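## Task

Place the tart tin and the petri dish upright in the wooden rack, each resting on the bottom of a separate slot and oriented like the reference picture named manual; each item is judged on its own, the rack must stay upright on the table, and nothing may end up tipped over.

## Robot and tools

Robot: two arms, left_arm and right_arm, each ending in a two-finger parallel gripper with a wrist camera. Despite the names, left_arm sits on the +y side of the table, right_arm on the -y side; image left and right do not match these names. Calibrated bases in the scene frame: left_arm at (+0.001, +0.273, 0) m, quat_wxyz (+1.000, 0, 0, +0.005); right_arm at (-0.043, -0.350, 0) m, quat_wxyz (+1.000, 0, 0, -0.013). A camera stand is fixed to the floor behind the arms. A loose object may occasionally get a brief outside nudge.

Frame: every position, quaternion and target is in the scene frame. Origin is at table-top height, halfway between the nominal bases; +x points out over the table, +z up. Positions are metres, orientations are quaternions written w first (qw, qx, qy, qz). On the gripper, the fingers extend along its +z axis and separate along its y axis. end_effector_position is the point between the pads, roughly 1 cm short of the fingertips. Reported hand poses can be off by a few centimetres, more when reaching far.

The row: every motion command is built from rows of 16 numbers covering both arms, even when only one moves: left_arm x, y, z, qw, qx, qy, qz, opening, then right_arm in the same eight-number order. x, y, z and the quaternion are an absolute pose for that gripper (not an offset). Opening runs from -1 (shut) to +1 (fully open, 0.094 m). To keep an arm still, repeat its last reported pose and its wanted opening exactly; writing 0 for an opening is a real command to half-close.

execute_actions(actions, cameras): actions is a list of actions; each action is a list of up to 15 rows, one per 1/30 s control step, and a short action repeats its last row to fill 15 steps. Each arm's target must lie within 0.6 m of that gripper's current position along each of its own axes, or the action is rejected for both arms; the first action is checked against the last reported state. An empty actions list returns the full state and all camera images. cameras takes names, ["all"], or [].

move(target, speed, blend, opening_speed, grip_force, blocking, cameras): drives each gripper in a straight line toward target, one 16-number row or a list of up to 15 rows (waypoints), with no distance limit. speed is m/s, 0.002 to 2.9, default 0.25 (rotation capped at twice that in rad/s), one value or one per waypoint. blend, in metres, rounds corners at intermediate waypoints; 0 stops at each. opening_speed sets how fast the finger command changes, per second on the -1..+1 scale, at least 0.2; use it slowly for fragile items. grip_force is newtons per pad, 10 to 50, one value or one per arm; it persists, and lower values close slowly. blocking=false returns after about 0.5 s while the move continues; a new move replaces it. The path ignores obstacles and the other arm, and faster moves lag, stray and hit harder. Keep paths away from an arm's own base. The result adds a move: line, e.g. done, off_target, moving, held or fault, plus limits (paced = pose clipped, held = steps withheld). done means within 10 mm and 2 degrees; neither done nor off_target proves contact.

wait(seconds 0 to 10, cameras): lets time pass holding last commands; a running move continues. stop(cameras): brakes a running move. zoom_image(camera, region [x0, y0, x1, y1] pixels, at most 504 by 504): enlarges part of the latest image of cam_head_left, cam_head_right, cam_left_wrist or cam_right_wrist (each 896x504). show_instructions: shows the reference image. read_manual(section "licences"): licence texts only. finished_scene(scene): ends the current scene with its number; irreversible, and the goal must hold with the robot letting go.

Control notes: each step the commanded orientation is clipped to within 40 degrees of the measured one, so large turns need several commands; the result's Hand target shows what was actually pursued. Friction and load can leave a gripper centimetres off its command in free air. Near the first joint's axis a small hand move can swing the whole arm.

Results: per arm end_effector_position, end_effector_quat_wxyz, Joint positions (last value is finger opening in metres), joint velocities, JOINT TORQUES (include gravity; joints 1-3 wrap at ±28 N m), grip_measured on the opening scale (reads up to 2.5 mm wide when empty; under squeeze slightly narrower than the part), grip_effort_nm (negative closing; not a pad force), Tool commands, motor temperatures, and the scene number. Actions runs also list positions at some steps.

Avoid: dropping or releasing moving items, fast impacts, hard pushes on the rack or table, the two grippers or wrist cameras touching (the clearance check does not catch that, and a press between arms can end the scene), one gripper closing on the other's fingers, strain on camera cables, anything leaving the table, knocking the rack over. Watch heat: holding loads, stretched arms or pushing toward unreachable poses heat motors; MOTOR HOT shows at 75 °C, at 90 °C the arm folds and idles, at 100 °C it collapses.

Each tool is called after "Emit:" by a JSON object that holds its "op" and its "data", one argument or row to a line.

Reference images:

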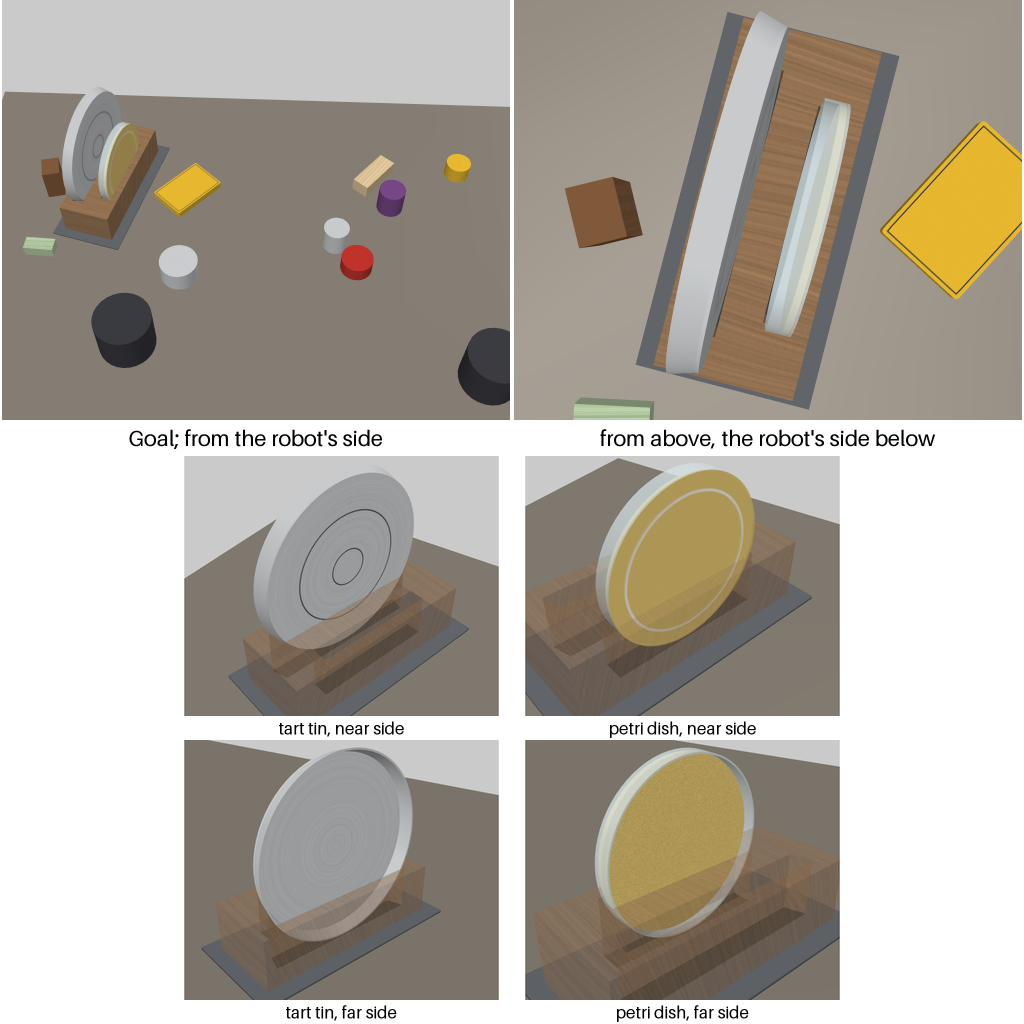

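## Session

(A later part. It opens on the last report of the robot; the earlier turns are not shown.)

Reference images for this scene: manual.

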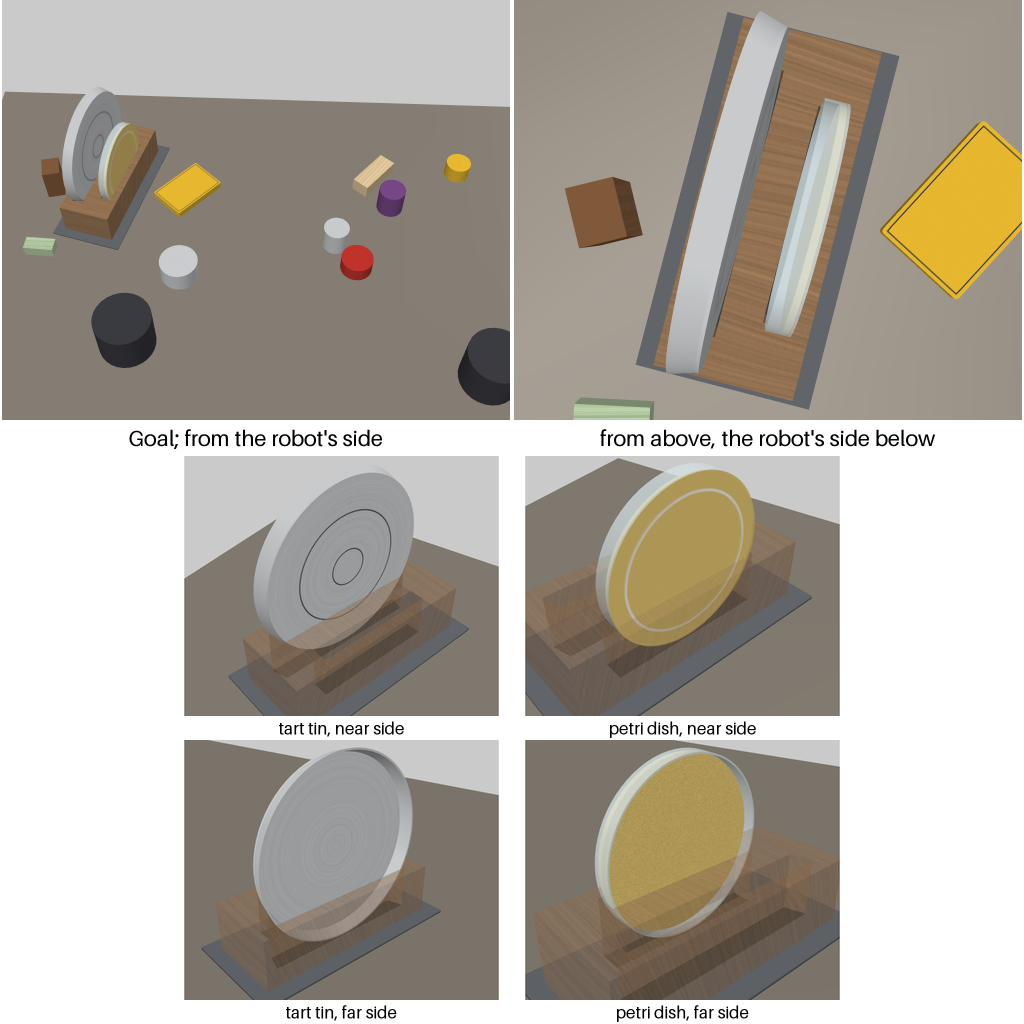

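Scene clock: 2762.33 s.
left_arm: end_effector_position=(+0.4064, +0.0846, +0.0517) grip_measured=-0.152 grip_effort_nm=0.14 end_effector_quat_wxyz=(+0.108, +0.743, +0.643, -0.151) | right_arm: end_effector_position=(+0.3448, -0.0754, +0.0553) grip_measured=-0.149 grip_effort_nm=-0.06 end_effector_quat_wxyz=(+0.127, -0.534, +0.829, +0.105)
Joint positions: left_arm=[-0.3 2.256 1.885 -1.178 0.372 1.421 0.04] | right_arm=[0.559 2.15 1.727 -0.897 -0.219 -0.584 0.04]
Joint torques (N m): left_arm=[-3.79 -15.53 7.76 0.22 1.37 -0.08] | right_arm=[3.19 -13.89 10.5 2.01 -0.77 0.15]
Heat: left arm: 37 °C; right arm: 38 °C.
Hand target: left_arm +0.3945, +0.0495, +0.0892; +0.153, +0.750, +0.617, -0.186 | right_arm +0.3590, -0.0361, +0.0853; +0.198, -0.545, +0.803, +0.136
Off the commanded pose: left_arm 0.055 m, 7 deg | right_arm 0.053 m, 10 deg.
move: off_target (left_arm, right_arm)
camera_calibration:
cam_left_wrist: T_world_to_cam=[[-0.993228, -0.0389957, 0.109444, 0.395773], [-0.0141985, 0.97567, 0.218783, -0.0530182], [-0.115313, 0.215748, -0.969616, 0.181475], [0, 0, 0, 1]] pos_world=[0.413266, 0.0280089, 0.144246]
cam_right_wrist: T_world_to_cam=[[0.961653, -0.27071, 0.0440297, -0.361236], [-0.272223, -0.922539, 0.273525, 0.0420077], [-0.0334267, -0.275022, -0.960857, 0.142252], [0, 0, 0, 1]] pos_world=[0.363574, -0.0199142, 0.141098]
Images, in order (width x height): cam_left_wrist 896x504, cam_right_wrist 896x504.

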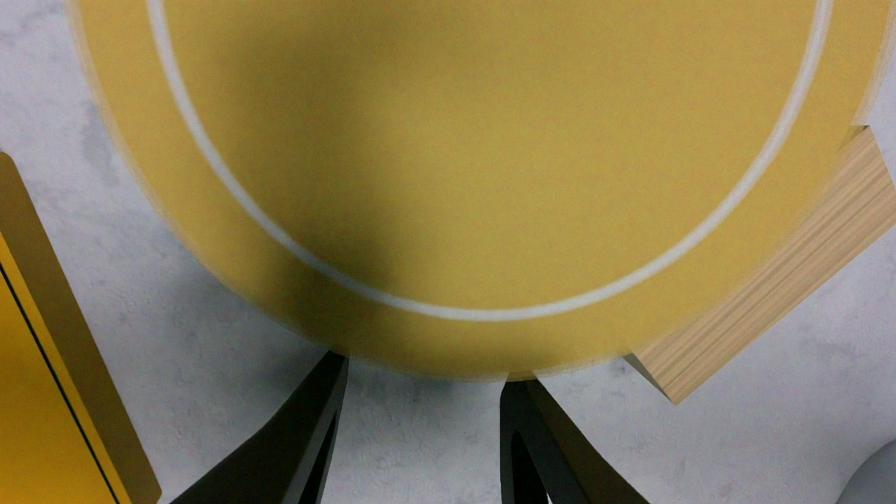

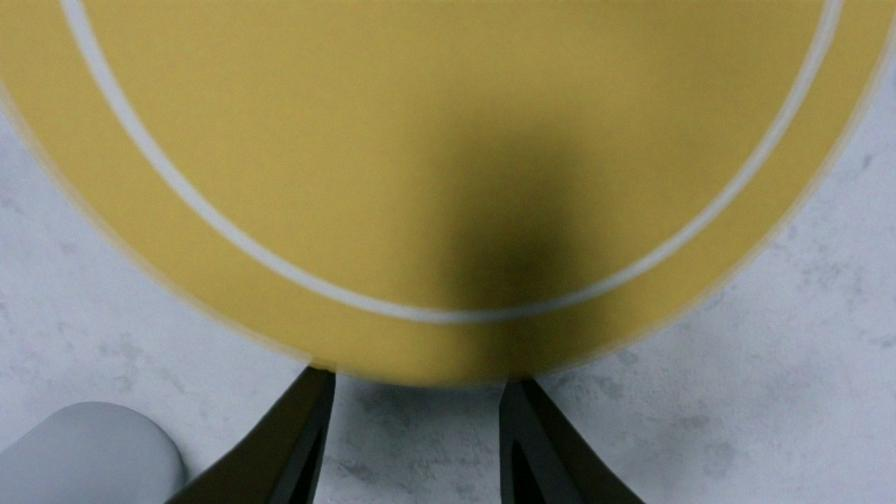

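Emit:
{"op": "move", "data": {
  "target": [0.3945, 0.042, 0.110, 0.1539, 0.7487, 0.6172, -0.1866, -0.15, 0.3655, -0.028, 0.104, 0.2005, -0.5426, 0.8044, 0.1353, -0.15],
  "speed": 0.04,
  "cameras": ["cam_left_wrist", "cam_right_wrist", "cam_head_left"]
}}

Scene clock: 2772.17 s.
left_arm: end_effector_position=(+0.4079, +0.0839, +0.0702) grip_measured=-0.152 grip_effort_nm=0.13 end_effector_quat_wxyz=(+0.103, +0.743, +0.645, -0.145) | right_arm: end_effector_position=(+0.3468, -0.0756, +0.0798) grip_measured=-0.149 grip_effort_nm=-0.06 end_effector_quat_wxyz=(+0.123, -0.533, +0.831, +0.100)
Joint positions: left_arm=[-0.306 2.256 1.962 -1.255 0.358 1.412 0.04] | right_arm=[0.561 2.15 1.828 -1.006 -0.208 -0.581 0.04]
Joint torques (N m): left_arm=[-4.22 -15.65 7.86 0.28 1.5 -0.09] | right_arm=[3.74 -13.31 10.63 2.18 -0.85 0.17]
Motor temperatures (°C): left_arm=[24 39 32 25 29 25 24] | right_arm=[25 40 34 30 26 25 26]
Heat: left arm: 39 °C; right arm: 40 °C.
Hand target: left_arm +0.3932, +0.0452, +0.1093; +0.152, +0.750, +0.616, -0.186 | right_arm +0.3601, -0.0317, +0.1079; +0.198, -0.545, +0.803, +0.136
Off the commanded pose: left_arm 0.059 m, 8 deg | right_arm 0.057 m, 10 deg.
move: off_target (left_arm, right_arm)
camera_calibration:
cam_left_wrist: T_world_to_cam=[[-0.993272, -0.0436107, 0.107278, 0.395739], [-0.0175966, 0.972461, 0.232401, -0.0556708], [-0.114459, 0.22895, -0.966686, 0.198041], [0, 0, 0, 1]] pos_world=[0.414764, 0.0260547, 0.161927]
cam_right_wrist: T_world_to_cam=[[0.96053, -0.274434, 0.0454753, -0.364282], [-0.275744, -0.917753, 0.285824, 0.0362339], [-0.0367046, -0.287082, -0.957203, 0.16576], [0, 0, 0, 1]] pos_world=[0.365979, -0.019131, 0.164875]
Images, in order (width x height): cam_head_left 896x504, cam_left_wrist 896x504, cam_right_wrist 896x504.

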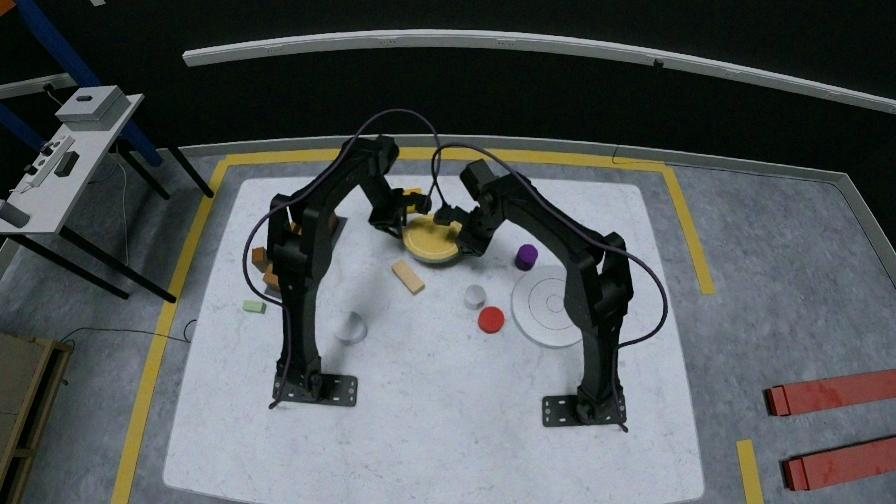

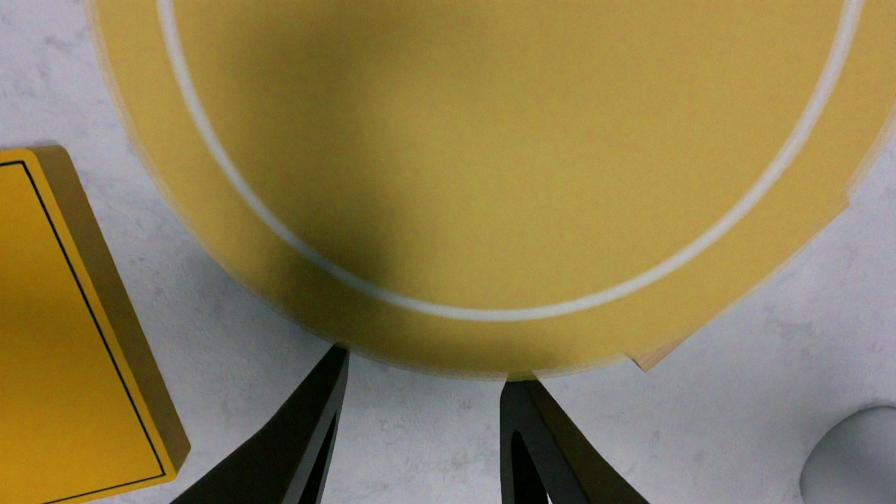

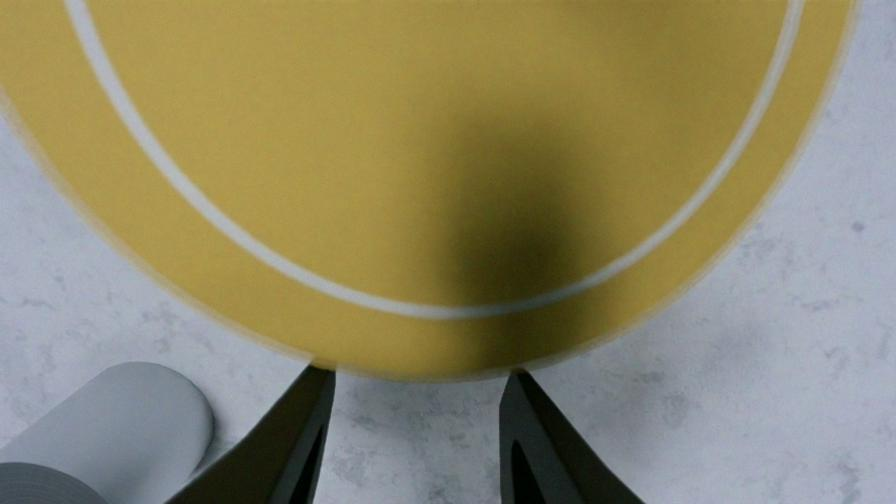

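Emit:
{"op": "move", "data": {
  "target": [0.3405, 0.064, 0.112, 0.1539, 0.7487, 0.6172, -0.1866, -0.15, 0.3173, 0.0047, 0.102, 0.2005, -0.5426, 0.8044, 0.1353, -0.15],
  "speed": 0.05,
  "cameras": ["cam_left_wrist", "cam_right_wrist", "cam_head_left"]
}}

Scene clock: 2801.63 s.
left_arm: end_effector_position=(+0.3576, +0.0941, +0.0872) grip_measured=-0.152 grip_effort_nm=0.13 end_effector_quat_wxyz=(+0.119, +0.732, +0.653, -0.156) | right_arm: end_effector_position=(+0.3035, -0.0369, +0.0790) grip_measured=-0.149 grip_effort_nm=-0.06 end_effector_quat_wxyz=(+0.118, -0.528, +0.834, +0.112)
Joint positions: left_arm=[-0.303 2.013 1.64 -1.156 0.393 1.384 0.04] | right_arm=[0.683 2.093 1.735 -0.952 -0.2 -0.446 0.04]
Joint torques (N m): left_arm=[-3.96 -13.7 4.57 0.41 1.16 0.22] | right_arm=[4.04 -15.09 6.87 2.58 -0.41 0.01]
Heat: left arm: 43 °C; right arm: 42 °C.
Hand target: left_arm +0.3403, +0.0660, +0.1112; +0.153, +0.749, +0.617, -0.187 | right_arm +0.3132, +0.0016, +0.1058; +0.197, -0.544, +0.804, +0.136
Off the commanded pose: left_arm 0.043 m, 7 deg | right_arm 0.050 m, 11 deg.
move: off_target (left_arm, right_arm)
camera_calibration:
cam_left_wrist: T_world_to_cam=[[-0.991743, -0.0664813, 0.10966, 0.345882], [-0.0439567, 0.979555, 0.196318, -0.0584478], [-0.12047, 0.189876, -0.974389, 0.212884], [0, 0, 0, 1]] pos_world=[0.366103, 0.0398258, 0.180977]
cam_right_wrist: T_world_to_cam=[[0.959267, -0.28184, 0.019317, -0.309881], [-0.275897, -0.91995, 0.278519, 0.0605972], [-0.0607272, -0.272504, -0.960236, 0.182634], [0, 0, 0, 1]] pos_world=[0.325068, 0.0181779, 0.16448]
Images, in order (width x height): cam_head_left 896x504, cam_left_wrist 896x504, cam_right_wrist 896x504.

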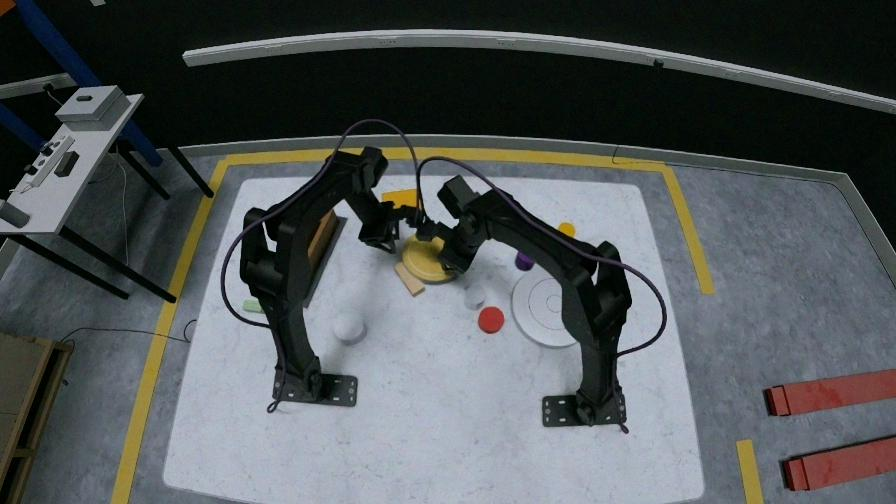

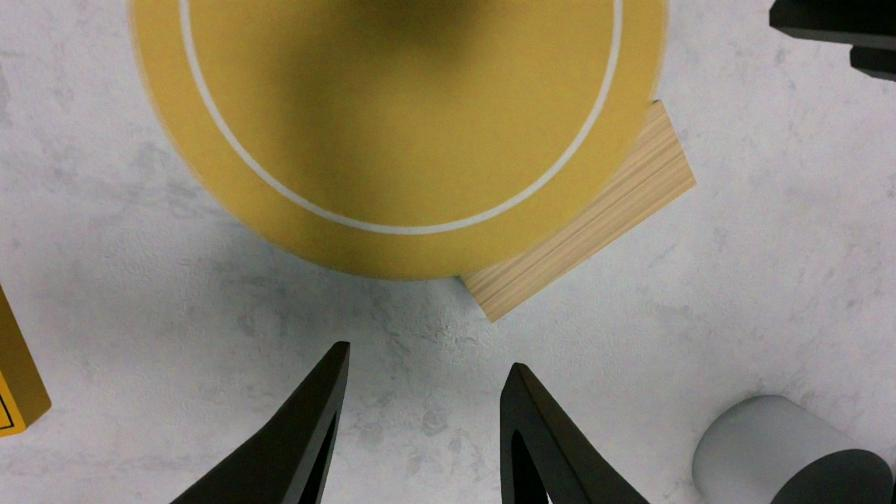

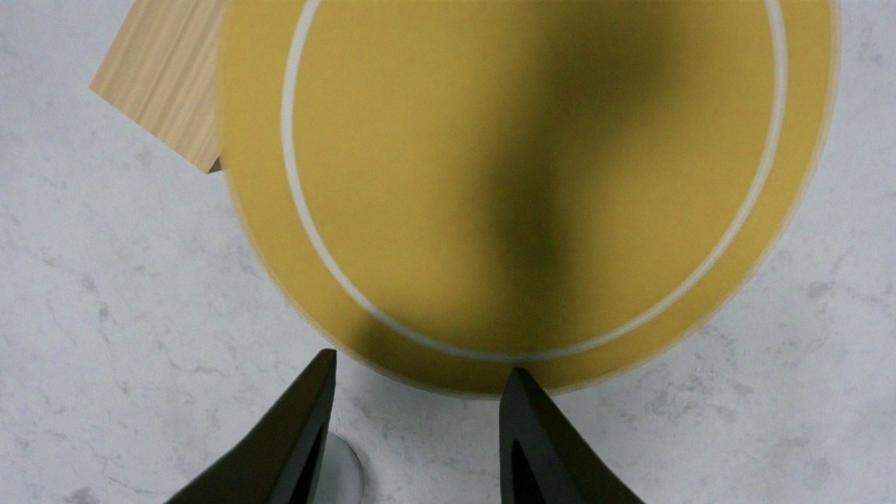

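Emit:
{"op": "zoom_image", "data": {
  "camera": "cam_head_left",
  "region": [340, 190, 520, 310]
}}

Emit:
{"op": "zoom_image", "data": {
  "camera": "cam_left_wrist",
  "region": [200, 0, 704, 400]
}}

Scaled by 2.800 from the camera's 896x504 image, which has a finer 1280x720 frame.

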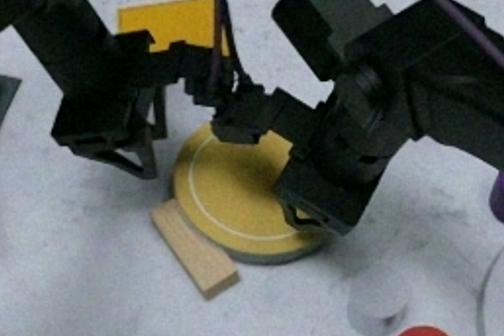

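Scaled by 1.000.

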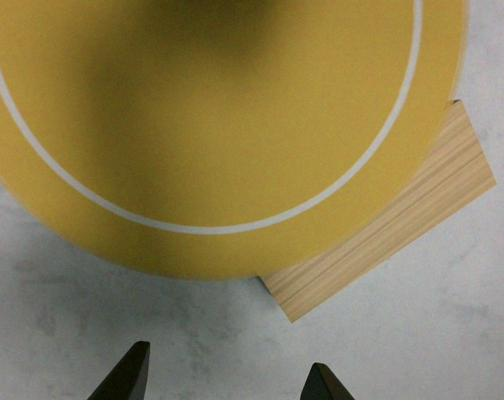

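Emit:
{"op": "move", "data": {
  "target": [
    [0.350, 0.135, 0.13, 0.1539, 0.7487, 0.6172, -0.1866, -0.15, 0.302, -0.037, 0.13, 0.2005, -0.5426, 0.8044, 0.1353, -0.15],
    [0.350, 0.180, 0.15, 0.0194, -0.1242, 0.8197, -0.5589, -0.15, 0.27, -0.16, 0.17, 0.2005, -0.5426, 0.8044, 0.1353, -0.15]
  ],
  "speed": [0.15, 0.25],
  "cameras": ["cam_left_wrist", "cam_right_wrist", "cam_head_left"]
}}

Scene clock: 2909.33 s.
left_arm: end_effector_position=(+0.3496, +0.1802, +0.1327) grip_measured=-0.152 grip_effort_nm=0.13 end_effector_quat_wxyz=(-0.004, -0.134, +0.825, -0.549) | right_arm: end_effector_position=(+0.2792, -0.1567, +0.1665) grip_measured=-0.149 grip_effort_nm=-0.06 end_effector_quat_wxyz=(+0.203, -0.542, +0.806, +0.127)
Joint positions: left_arm=[0.204 1.905 1.282 -1.085 1.159 -0.019 0.04] | right_arm=[0.41 1.624 1.421 -1.007 -0.329 -0.741 0.04]
Joint torques (N m): left_arm=[0.46 -11.64 4.26 0.37 0.76 0] | right_arm=[-0.76 -10.35 5.68 0.85 -0.38 -0.07]
Motor temperatures (°C): left_arm=[24 41 32 25 30 25 24] | right_arm=[25 44 32 37 26 25 26]
Heat: left arm: 41 °C; right arm: 44 °C.
Hand target: left_arm +0.3497, +0.1799, +0.1496; +0.019, -0.123, +0.820, -0.559 | right_arm +0.2702, -0.1598, +0.1697; +0.200, -0.543, +0.804, +0.135
Off the commanded pose: left_arm 0.017 m, 3 deg | right_arm 0.010 m, 1 deg.
move: off_target (left_arm)
camera_calibration:
cam_left_wrist: T_world_to_cam=[[0.414792, -0.306545, 0.856725, -0.208918], [-0.829997, 0.258391, 0.494306, 0.213089], [-0.372897, -0.916114, -0.147253, 0.417752], [0, 0, 0, 1]] pos_world=[0.419299, 0.263606, 0.13517]
cam_right_wrist: T_world_to_cam=[[0.960008, -0.253583, 0.118661, -0.334282], [-0.268253, -0.954462, 0.130543, -0.0635354], [0.0801542, -0.157154, -0.984316, 0.215223], [0, 0, 0, 1]] pos_world=[0.286619, -0.111587, 0.259808]
Images, in order (width x height): cam_head_left 896x504, cam_left_wrist 896x504, cam_right_wrist 896x504.

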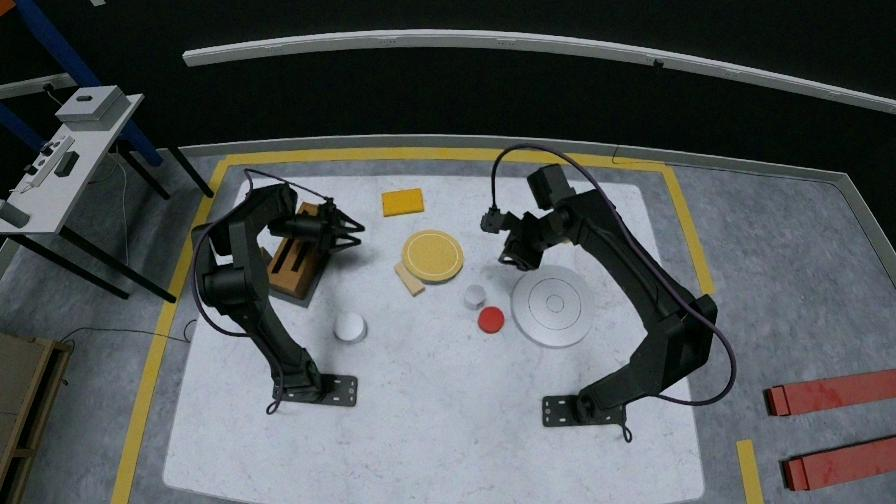

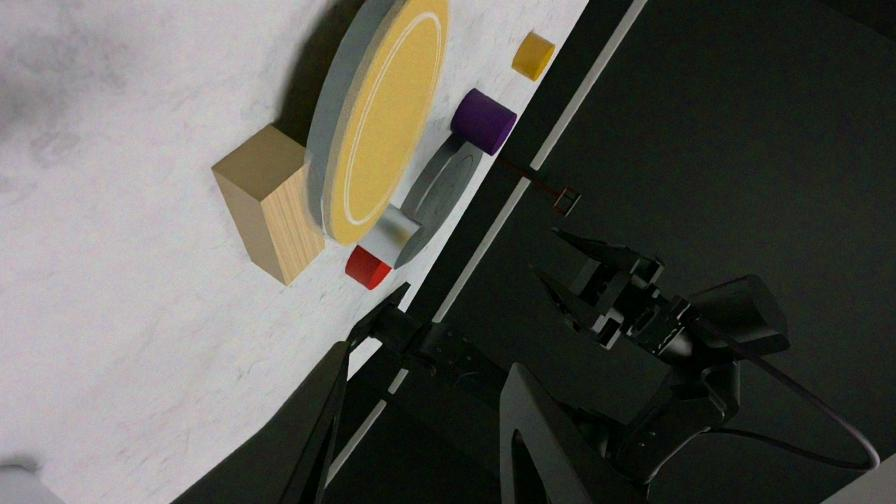

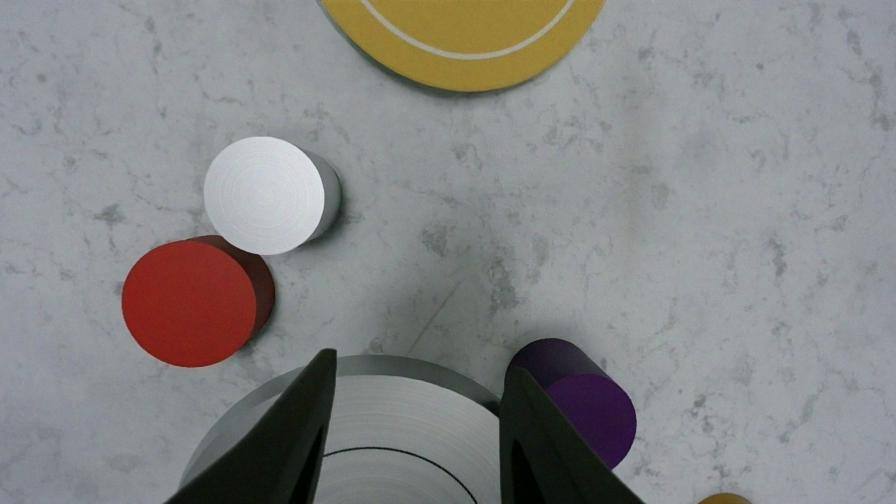

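Emit:
{"op": "move", "data": {
  "target": [
    [0.362, 0.150, 0.075, 0.0194, -0.1242, 0.8197, -0.5589, -0.15, 0.27, -0.16, 0.17, 0.2005, -0.5426, 0.8044, 0.1353, -0.15],
    [0.366, 0.128, 0.055, 0.0194, -0.1242, 0.8197, -0.5589, -0.15, 0.27, -0.16, 0.17, 0.2005, -0.5426, 0.8044, 0.1353, -0.15]
  ],
  "speed": [0.15, 0.06],
  "blend": [0.01, 0],
  "cameras": ["cam_left_wrist"]
}}

Scene clock: 2949.20 s.
left_arm: end_effector_position=(+0.3677, +0.1302, +0.0588) grip_measured=-0.152 grip_effort_nm=0.13 end_effector_quat_wxyz=(+0.024, -0.125, +0.821, -0.557) | right_arm: end_effector_position=(+0.2792, -0.1567, +0.1665) grip_measured=-0.149 grip_effort_nm=-0.06 end_effector_quat_wxyz=(+0.203, -0.542, +0.806, +0.127)
Joint positions: left_arm=[0.051 1.979 1.015 -0.296 1.162 -0.445 0.04] | right_arm=[0.41 1.624 1.421 -1.007 -0.329 -0.741 0.04]
Joint torques (N m): left_arm=[-0.39 -7.17 3.88 1.01 0.52 -0.03] | right_arm=[-0.75 -10.35 5.67 0.85 -0.37 -0.09]
Motor temperatures (°C): left_arm=[24 39 31 25 30 25 24] | right_arm=[25 41 32 32 26 25 26]
Heat: left arm: 39 °C; right arm: 41 °C.
Hand target: left_arm +0.3659, +0.1280, +0.0550; +0.019, -0.124, +0.820, -0.559 | right_arm +0.2702, -0.1598, +0.1697; +0.200, -0.543, +0.804, +0.135
Off the commanded pose: left_arm 0.005 m, 1 deg | right_arm 0.010 m, 1 deg.
move: done
camera_calibration:
cam_left_wrist: T_world_to_cam=[[0.369241, -0.291522, 0.882426, -0.155215], [-0.860953, 0.250185, 0.442908, 0.292988], [-0.349887, -0.923267, -0.158608, 0.360877], [0, 0, 0, 1]] pos_world=[0.435827, 0.214637, 0.0644367]
Images, in order (width x height): cam_left_wrist 896x504.

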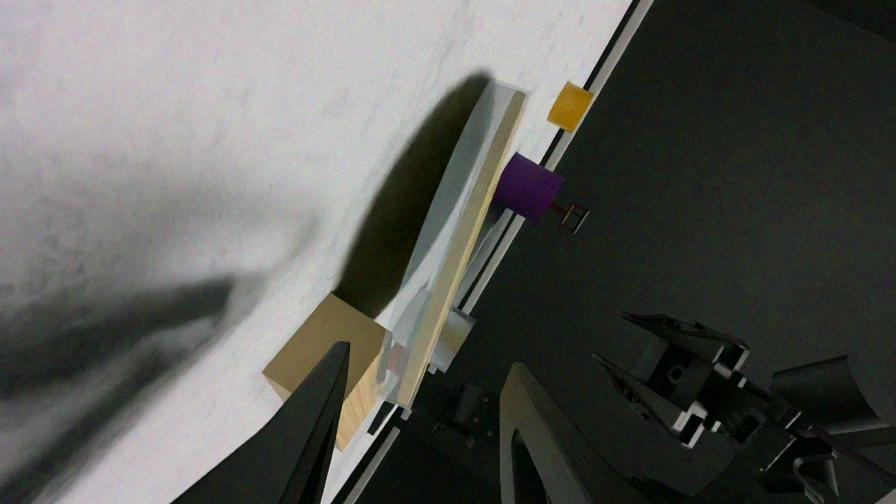

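Emit:
{"op": "move", "data": {
  "target": [0.3735, 0.100, 0.050, 0.0530, -0.0757, 0.8157, -0.5711, -0.15, 0.27, -0.16, 0.17, 0.2005, -0.5426, 0.8044, 0.1353, -0.15],
  "speed": 0.06,
  "cameras": ["cam_left_wrist"]
}}

Scene clock: 3052.20 s.
left_arm: end_effector_position=(+0.3760, +0.1025, +0.0556) grip_measured=-0.152 grip_effort_nm=0.13 end_effector_quat_wxyz=(+0.059, -0.076, +0.817, -0.569) | right_arm: end_effector_position=(+0.2792, -0.1567, +0.1665) grip_measured=-0.149 grip_effort_nm=-0.06 end_effector_quat_wxyz=(+0.203, -0.542, +0.806, +0.127)
Joint positions: left_arm=[-0.025 2.001 0.968 -0.021 1.162 -0.544 0.04] | right_arm=[0.41 1.624 1.421 -1.007 -0.329 -0.741 0.04]
Joint torques (N m): left_arm=[-0.46 -6.9 3.85 1.25 0.49 -0.01] | right_arm=[-0.75 -10.37 5.71 0.84 -0.38 -0.09]
Heat: left arm: 36 °C; right arm: 39 °C.
Hand target: left_arm +0.3734, +0.1000, +0.0501; +0.053, -0.075, +0.816, -0.571 | right_arm +0.2702, -0.1598, +0.1697; +0.200, -0.543, +0.804, +0.135
Off the commanded pose: left_arm 0.007 m, 1 deg | right_arm 0.010 m, 1 deg.
move: done
camera_calibration:
cam_left_wrist: T_world_to_cam=[[0.253443, -0.292065, 0.922207, -0.122136], [-0.895243, 0.290352, 0.337988, 0.323157], [-0.366478, -0.91126, -0.187881, 0.344322], [0, 0, 0, 1]] pos_world=[0.446445, 0.184266, 0.068103]
Images, in order (width x height): cam_left_wrist 896x504.

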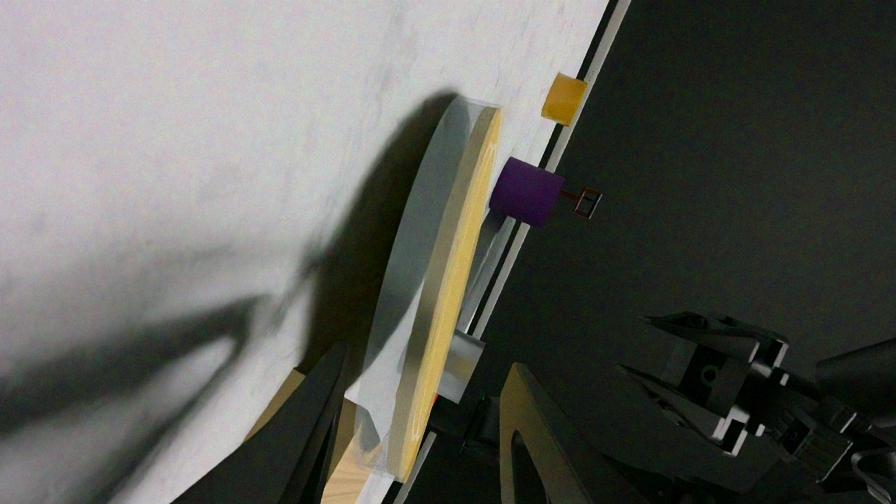

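Emit:
{"op": "move", "data": {
  "target": [0.378, 0.1015, 0.0446, 0.1075, 0.0028, 0.8191, -0.5635, -0.15, 0.27, -0.16, 0.17, 0.2005, -0.5426, 0.8044, 0.1353, -0.15],
  "speed": 0.06,
  "cameras": ["cam_left_wrist"]
}}

Scene clock: 3092.50 s.
left_arm: end_effector_position=(+0.3751, +0.1025, +0.0462) grip_measured=-0.152 grip_effort_nm=0.13 end_effector_quat_wxyz=(+0.102, -0.008, +0.821, -0.561) | right_arm: end_effector_position=(+0.2792, -0.1567, +0.1665) grip_measured=-0.149 grip_effort_nm=-0.06 end_effector_quat_wxyz=(+0.203, -0.542, +0.806, +0.127)
Joint positions: left_arm=[-0.025 2.029 0.968 -0.013 1.162 -0.365 0.04] | right_arm=[0.41 1.624 1.421 -1.007 -0.329 -0.741 0.04]
Joint torques (N m): left_arm=[-0.08 -6.93 5.19 1.24 0.52 0.13] | right_arm=[-0.76 -10.36 5.7 0.85 -0.37 -0.08]
Heat: left arm: 36 °C; right arm: 39 °C.
Hand target: left_arm +0.3779, +0.1015, +0.0446; +0.108, +0.003, +0.819, -0.563 | right_arm +0.2702, -0.1598, +0.1697; +0.200, -0.543, +0.804, +0.135
Off the commanded pose: left_arm 0.003 m, 1 deg | right_arm 0.010 m, 1 deg.
move: done
camera_calibration:
cam_left_wrist: T_world_to_cam=[[0.0982518, -0.333292, 0.93769, -0.0515161], [-0.916035, 0.337912, 0.21609, 0.334136], [-0.388877, -0.880189, -0.272107, 0.351399], [0, 0, 0, 1]] pos_world=[0.447793, 0.17922, 0.071721]
Images, in order (width x height): cam_left_wrist 896x504.

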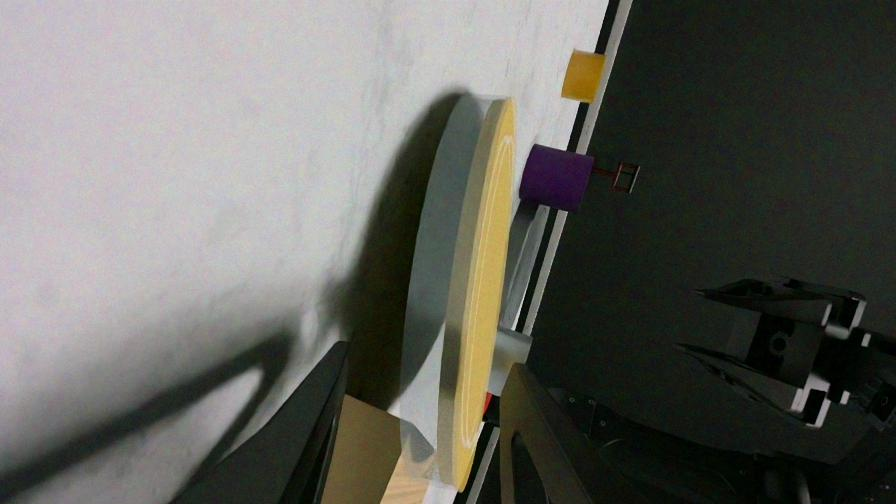

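Emit:
{"op": "move", "data": {
  "target": [0.3915, 0.0780, 0.0392, 0.1075, 0.0028, 0.8191, -0.5635, -0.15, 0.27, -0.16, 0.17, 0.2005, -0.5426, 0.8044, 0.1353, -0.15],
  "speed": 0.05,
  "cameras": ["cam_left_wrist", "cam_head_left"]
}}

Scene clock: 3124.83 s.
left_arm: end_effector_position=(+0.3856, +0.0805, +0.0392) grip_measured=-0.152 grip_effort_nm=0.13 end_effector_quat_wxyz=(+0.102, -0.004, +0.821, -0.562) | right_arm: end_effector_position=(+0.2792, -0.1567, +0.1665) grip_measured=-0.149 grip_effort_nm=-0.06 end_effector_quat_wxyz=(+0.203, -0.542, +0.806, +0.127)
Joint positions: left_arm=[-0.086 2.077 0.986 0.126 1.133 -0.479 0.04] | right_arm=[0.41 1.624 1.421 -1.007 -0.329 -0.741 0.04]
Joint torques (N m): left_arm=[-0.36 -7.25 6.09 1.41 0.44 0] | right_arm=[-0.73 -10.35 5.72 0.85 -0.38 -0.09]
Heat: left arm: 35 °C; right arm: 39 °C.
Hand target: left_arm +0.3913, +0.0781, +0.0392; +0.107, +0.003, +0.819, -0.563 | right_arm +0.2702, -0.1598, +0.1697; +0.200, -0.543, +0.804, +0.135
Off the commanded pose: left_arm 0.006 m, 1 deg | right_arm 0.010 m, 1 deg.
move: done
camera_calibration:
cam_left_wrist: T_world_to_cam=[[0.0921897, -0.33394, 0.938075, -0.0509094], [-0.914884, 0.343463, 0.212178, 0.35183], [-0.393049, -0.877791, -0.273853, 0.33567], [0, 0, 0, 1]] pos_world=[0.458512, 0.156807, 0.0650303]
Images, in order (width x height): cam_head_left 896x504, cam_left_wrist 896x504.

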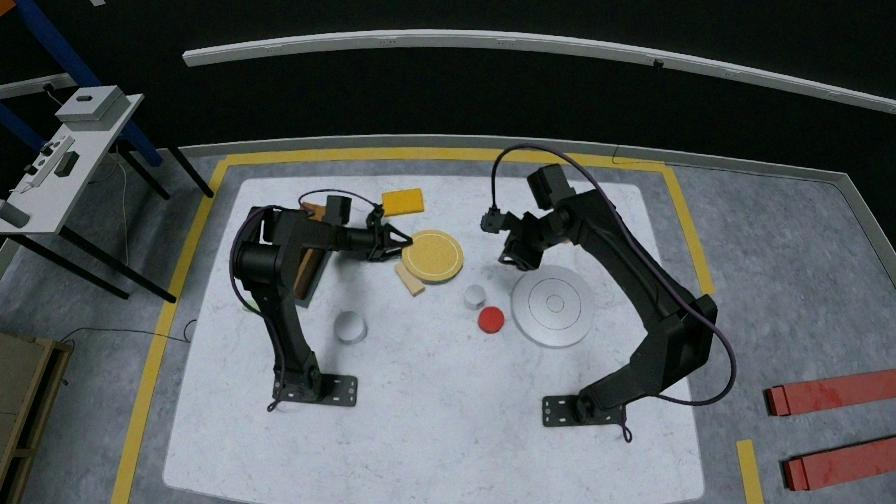

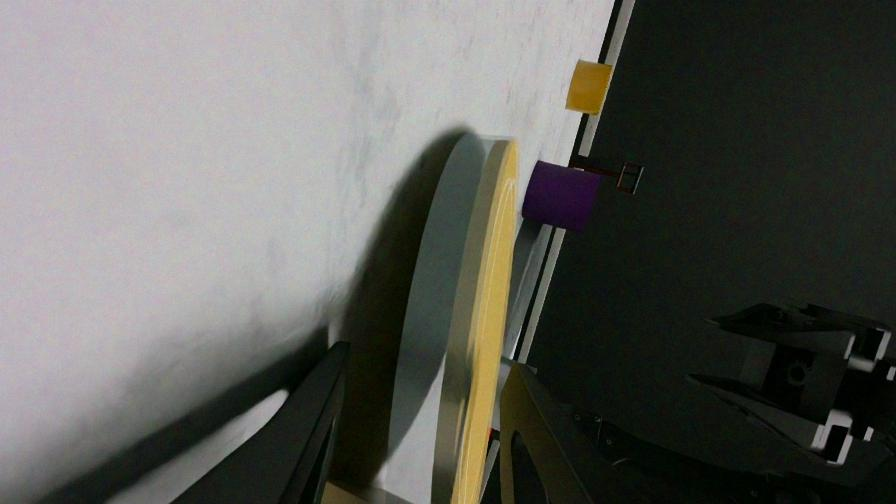

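Emit:
{"op": "move", "data": {
  "target": [0.3940, 0.0640, 0.0345, 0.1075, 0.0028, 0.8191, -0.5635, -0.15, 0.27, -0.16, 0.17, 0.2005, -0.5426, 0.8044, 0.1353, -0.15],
  "speed": 0.04,
  "cameras": ["cam_left_wrist"]
}}

Scene clock: 3142.27 s.
left_arm: end_effector_position=(+0.3889, +0.0666, +0.0370) grip_measured=-0.152 grip_effort_nm=0.13 end_effector_quat_wxyz=(+0.103, -0.002, +0.819, -0.564) | right_arm: end_effector_position=(+0.2792, -0.1567, +0.1665) grip_measured=-0.149 grip_effort_nm=-0.06 end_effector_quat_wxyz=(+0.203, -0.542, +0.806, +0.127)
Joint positions: left_arm=[-0.123 2.098 0.986 0.216 1.117 -0.548 0.04] | right_arm=[0.41 1.624 1.421 -1.007 -0.329 -0.741 0.04]
Joint torques (N m): left_arm=[-0.47 -7.25 5.83 1.47 0.34 -0.03] | right_arm=[-0.77 -10.36 5.68 0.85 -0.37 -0.09]
Heat: left arm: 36 °C; right arm: 39 °C.
Hand target: left_arm +0.3938, +0.0641, +0.0345; +0.107, +0.003, +0.819, -0.563 | right_arm +0.2702, -0.1598, +0.1697; +0.200, -0.543, +0.804, +0.135
Off the commanded pose: left_arm 0.006 m, 1 deg | right_arm 0.010 m, 1 deg.
move: done
camera_calibration:
cam_left_wrist: T_world_to_cam=[[0.0859705, -0.328551, 0.940566, -0.0517846], [-0.914955, 0.347584, 0.205045, 0.360138], [-0.394293, -0.878203, -0.270727, 0.324523], [0, 0, 0, 1]] pos_world=[0.461919, 0.142805, 0.0627196]
Images, in order (width x height): cam_left_wrist 896x504.

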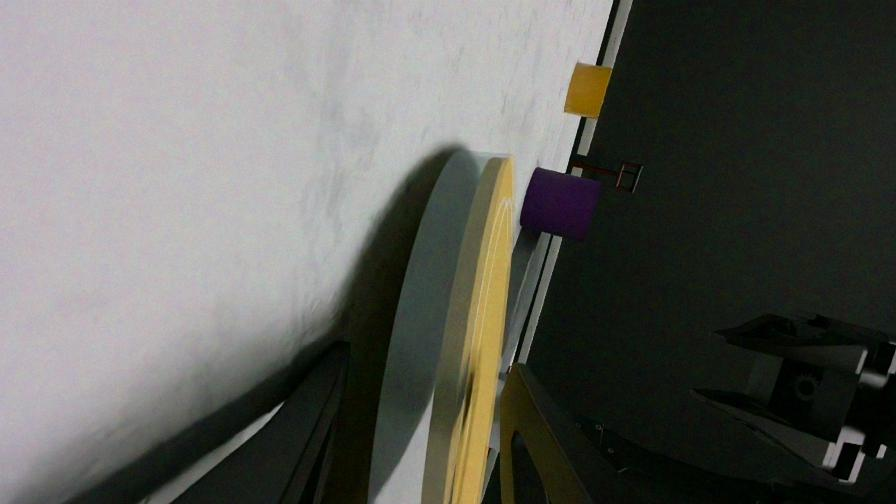

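Emit:
{"op": "wait", "data": {
  "seconds": 0,
  "cameras": ["cam_head_left", "cam_head_right"]
}}

Emit:
{"op": "zoom_image", "data": {
  "camera": "cam_head_left",
  "region": [360, 190, 490, 310]
}}

Emit:
{"op": "zoom_image", "data": {
  "camera": "cam_head_right",
  "region": [360, 190, 490, 310]
}}

Scene clock: 3158.20 s.
left_arm: end_effector_position=(+0.3889, +0.0666, +0.0370) grip_measured=-0.152 grip_effort_nm=0.13 end_effector_quat_wxyz=(+0.103, -0.002, +0.819, -0.564) | right_arm: end_effector_position=(+0.2792, -0.1567, +0.1665) grip_measured=-0.149 grip_effort_nm=-0.06 end_effector_quat_wxyz=(+0.203, -0.542, +0.806, +0.127)
Joint positions: left_arm=[-0.123 2.098 0.986 0.216 1.117 -0.549 0.04] | right_arm=[0.41 1.624 1.421 -1.007 -0.329 -0.741 0.04]
Joint torques (N m): left_arm=[-0.47 -7.27 5.83 1.46 0.34 -0.01] | right_arm=[-0.76 -10.35 5.71 0.85 -0.38 -0.09]
Motor temperatures (°C): left_arm=[24 36 31 27 28 25 23] | right_arm=[24 39 31 27 25 25 26]
Heat: left arm: 36 °C; right arm: 39 °C.
Hand target: left_arm +0.3938, +0.0640, +0.0346; +0.107, +0.003, +0.819, -0.563 | right_arm +0.2702, -0.1598, +0.1697; +0.200, -0.543, +0.804, +0.135
Tool commands: left_gripper/opening=-0.15 right_gripper/opening=-0.15
Off the commanded pose: left_arm 0.006 m, 1 deg | right_arm 0.010 m, 1 deg.
Images, in order (width x height): cam_head_left 896x504, cam_head_right 896x504.

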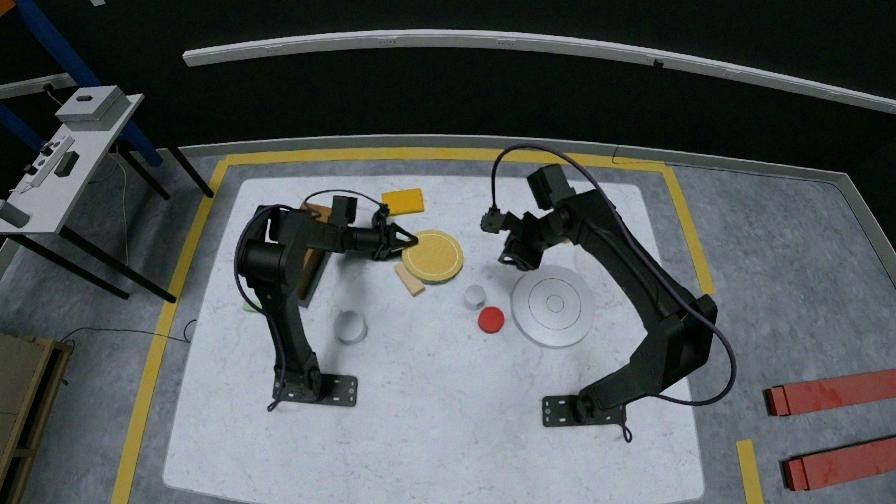

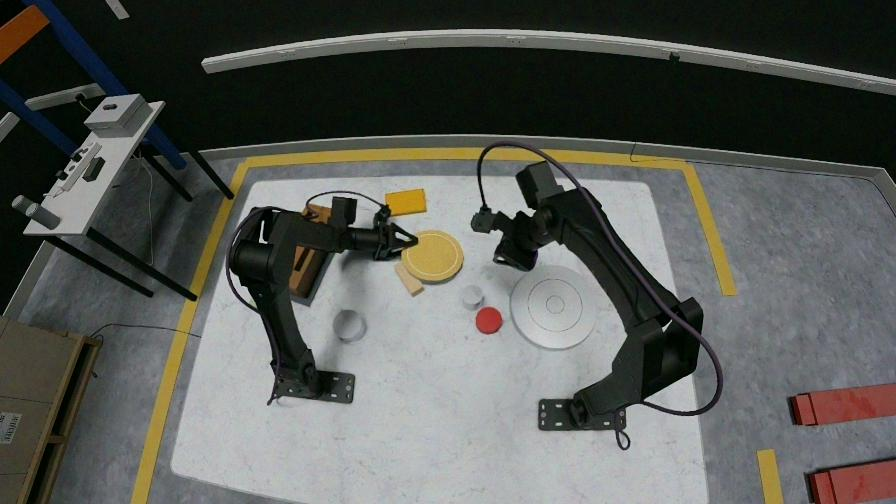

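Scaled by 3.877 from the camera's 896x504 image, which has a finer 1280x720 frame.

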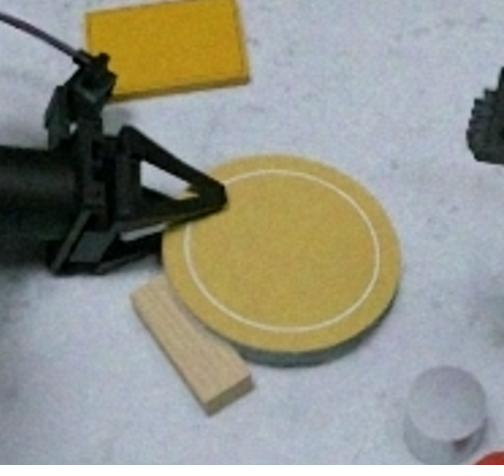

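Scaled by 3.877 from the camera's 896x504 image, which has a finer 1280x720 frame.

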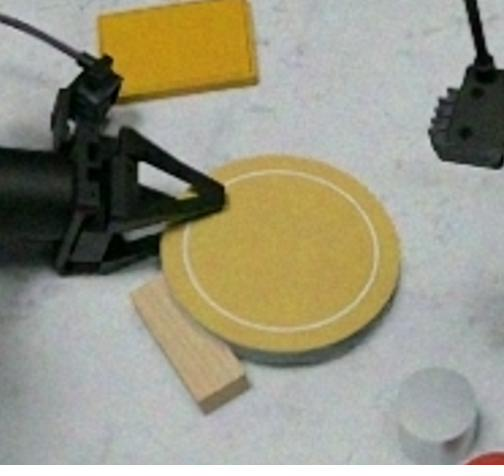

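Emit:
{"op": "move", "data": {
  "target": [
    [0.3940, 0.0640, 0.0375, 0.1075, 0.0028, 0.8191, -0.5635, -0.15, 0.27, -0.16, 0.17, 0.2005, -0.5426, 0.8044, 0.1353, -0.15],
    [0.3940, 0.0640, 0.0375, 0.1075, 0.0028, 0.8191, -0.5635, -0.76, 0.27, -0.16, 0.17, 0.2005, -0.5426, 0.8044, 0.1353, -0.15]
  ],
  "speed": 0.04,
  "opening_speed": 0.35,
  "cameras": ["cam_left_wrist"]
}}

Scene clock: 3176.80 s.
left_arm: end_effector_position=(+0.3858, +0.0609, +0.0529) grip_measured=-0.653 grip_effort_nm=-1.01 end_effector_quat_wxyz=(+0.087, +0.007, +0.798, -0.596) | right_arm: end_effector_position=(+0.2792, -0.1567, +0.1665) grip_measured=-0.149 grip_effort_nm=-0.06 end_effector_quat_wxyz=(+0.203, -0.542, +0.806, +0.127)
Joint positions: left_arm=[-0.123 2.098 0.998 0.24 1.201 -0.593 0.016] | right_arm=[0.41 1.624 1.421 -1.007 -0.329 -0.741 0.04]
Joint torques (N m): left_arm=[-0.28 -8.16 4.53 1.14 -0.51 0.42] | right_arm=[-0.73 -10.36 5.65 0.84 -0.36 -0.08]
Heat: left arm: 37 °C; right arm: 39 °C.
Hand target: left_arm +0.3931, +0.0647, +0.0379; +0.107, +0.003, +0.818, -0.565 | right_arm +0.2702, -0.1598, +0.1697; +0.200, -0.543, +0.804, +0.135
Off the commanded pose: left_arm 0.018 m, 5 deg | right_arm 0.010 m, 1 deg.
move: off_target (left_arm)
camera_calibration:
cam_left_wrist: T_world_to_cam=[[0.0869162, -0.261113, 0.961387, -0.0739286], [-0.89771, 0.397883, 0.189224, 0.34721], [-0.431929, -0.879494, -0.199821, 0.333512], [0, 0, 0, 1]] pos_world=[0.462173, 0.135868, 0.072016]
Images, in order (width x height): cam_left_wrist 896x504.

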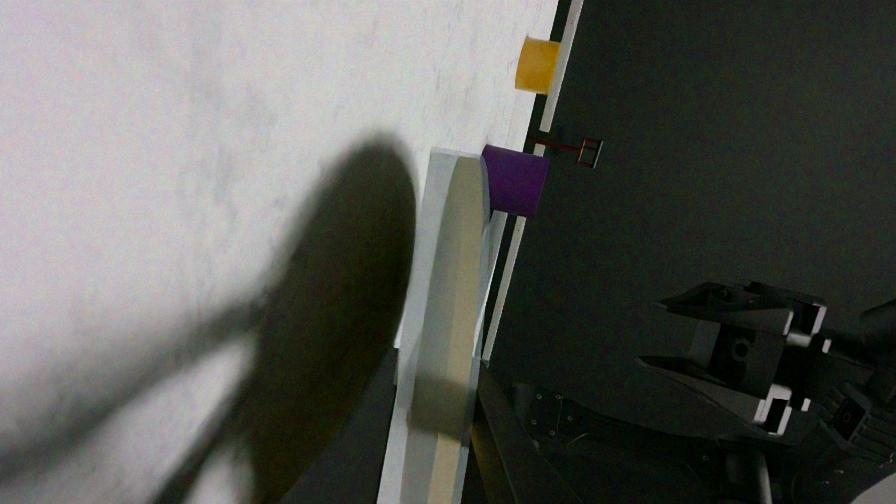

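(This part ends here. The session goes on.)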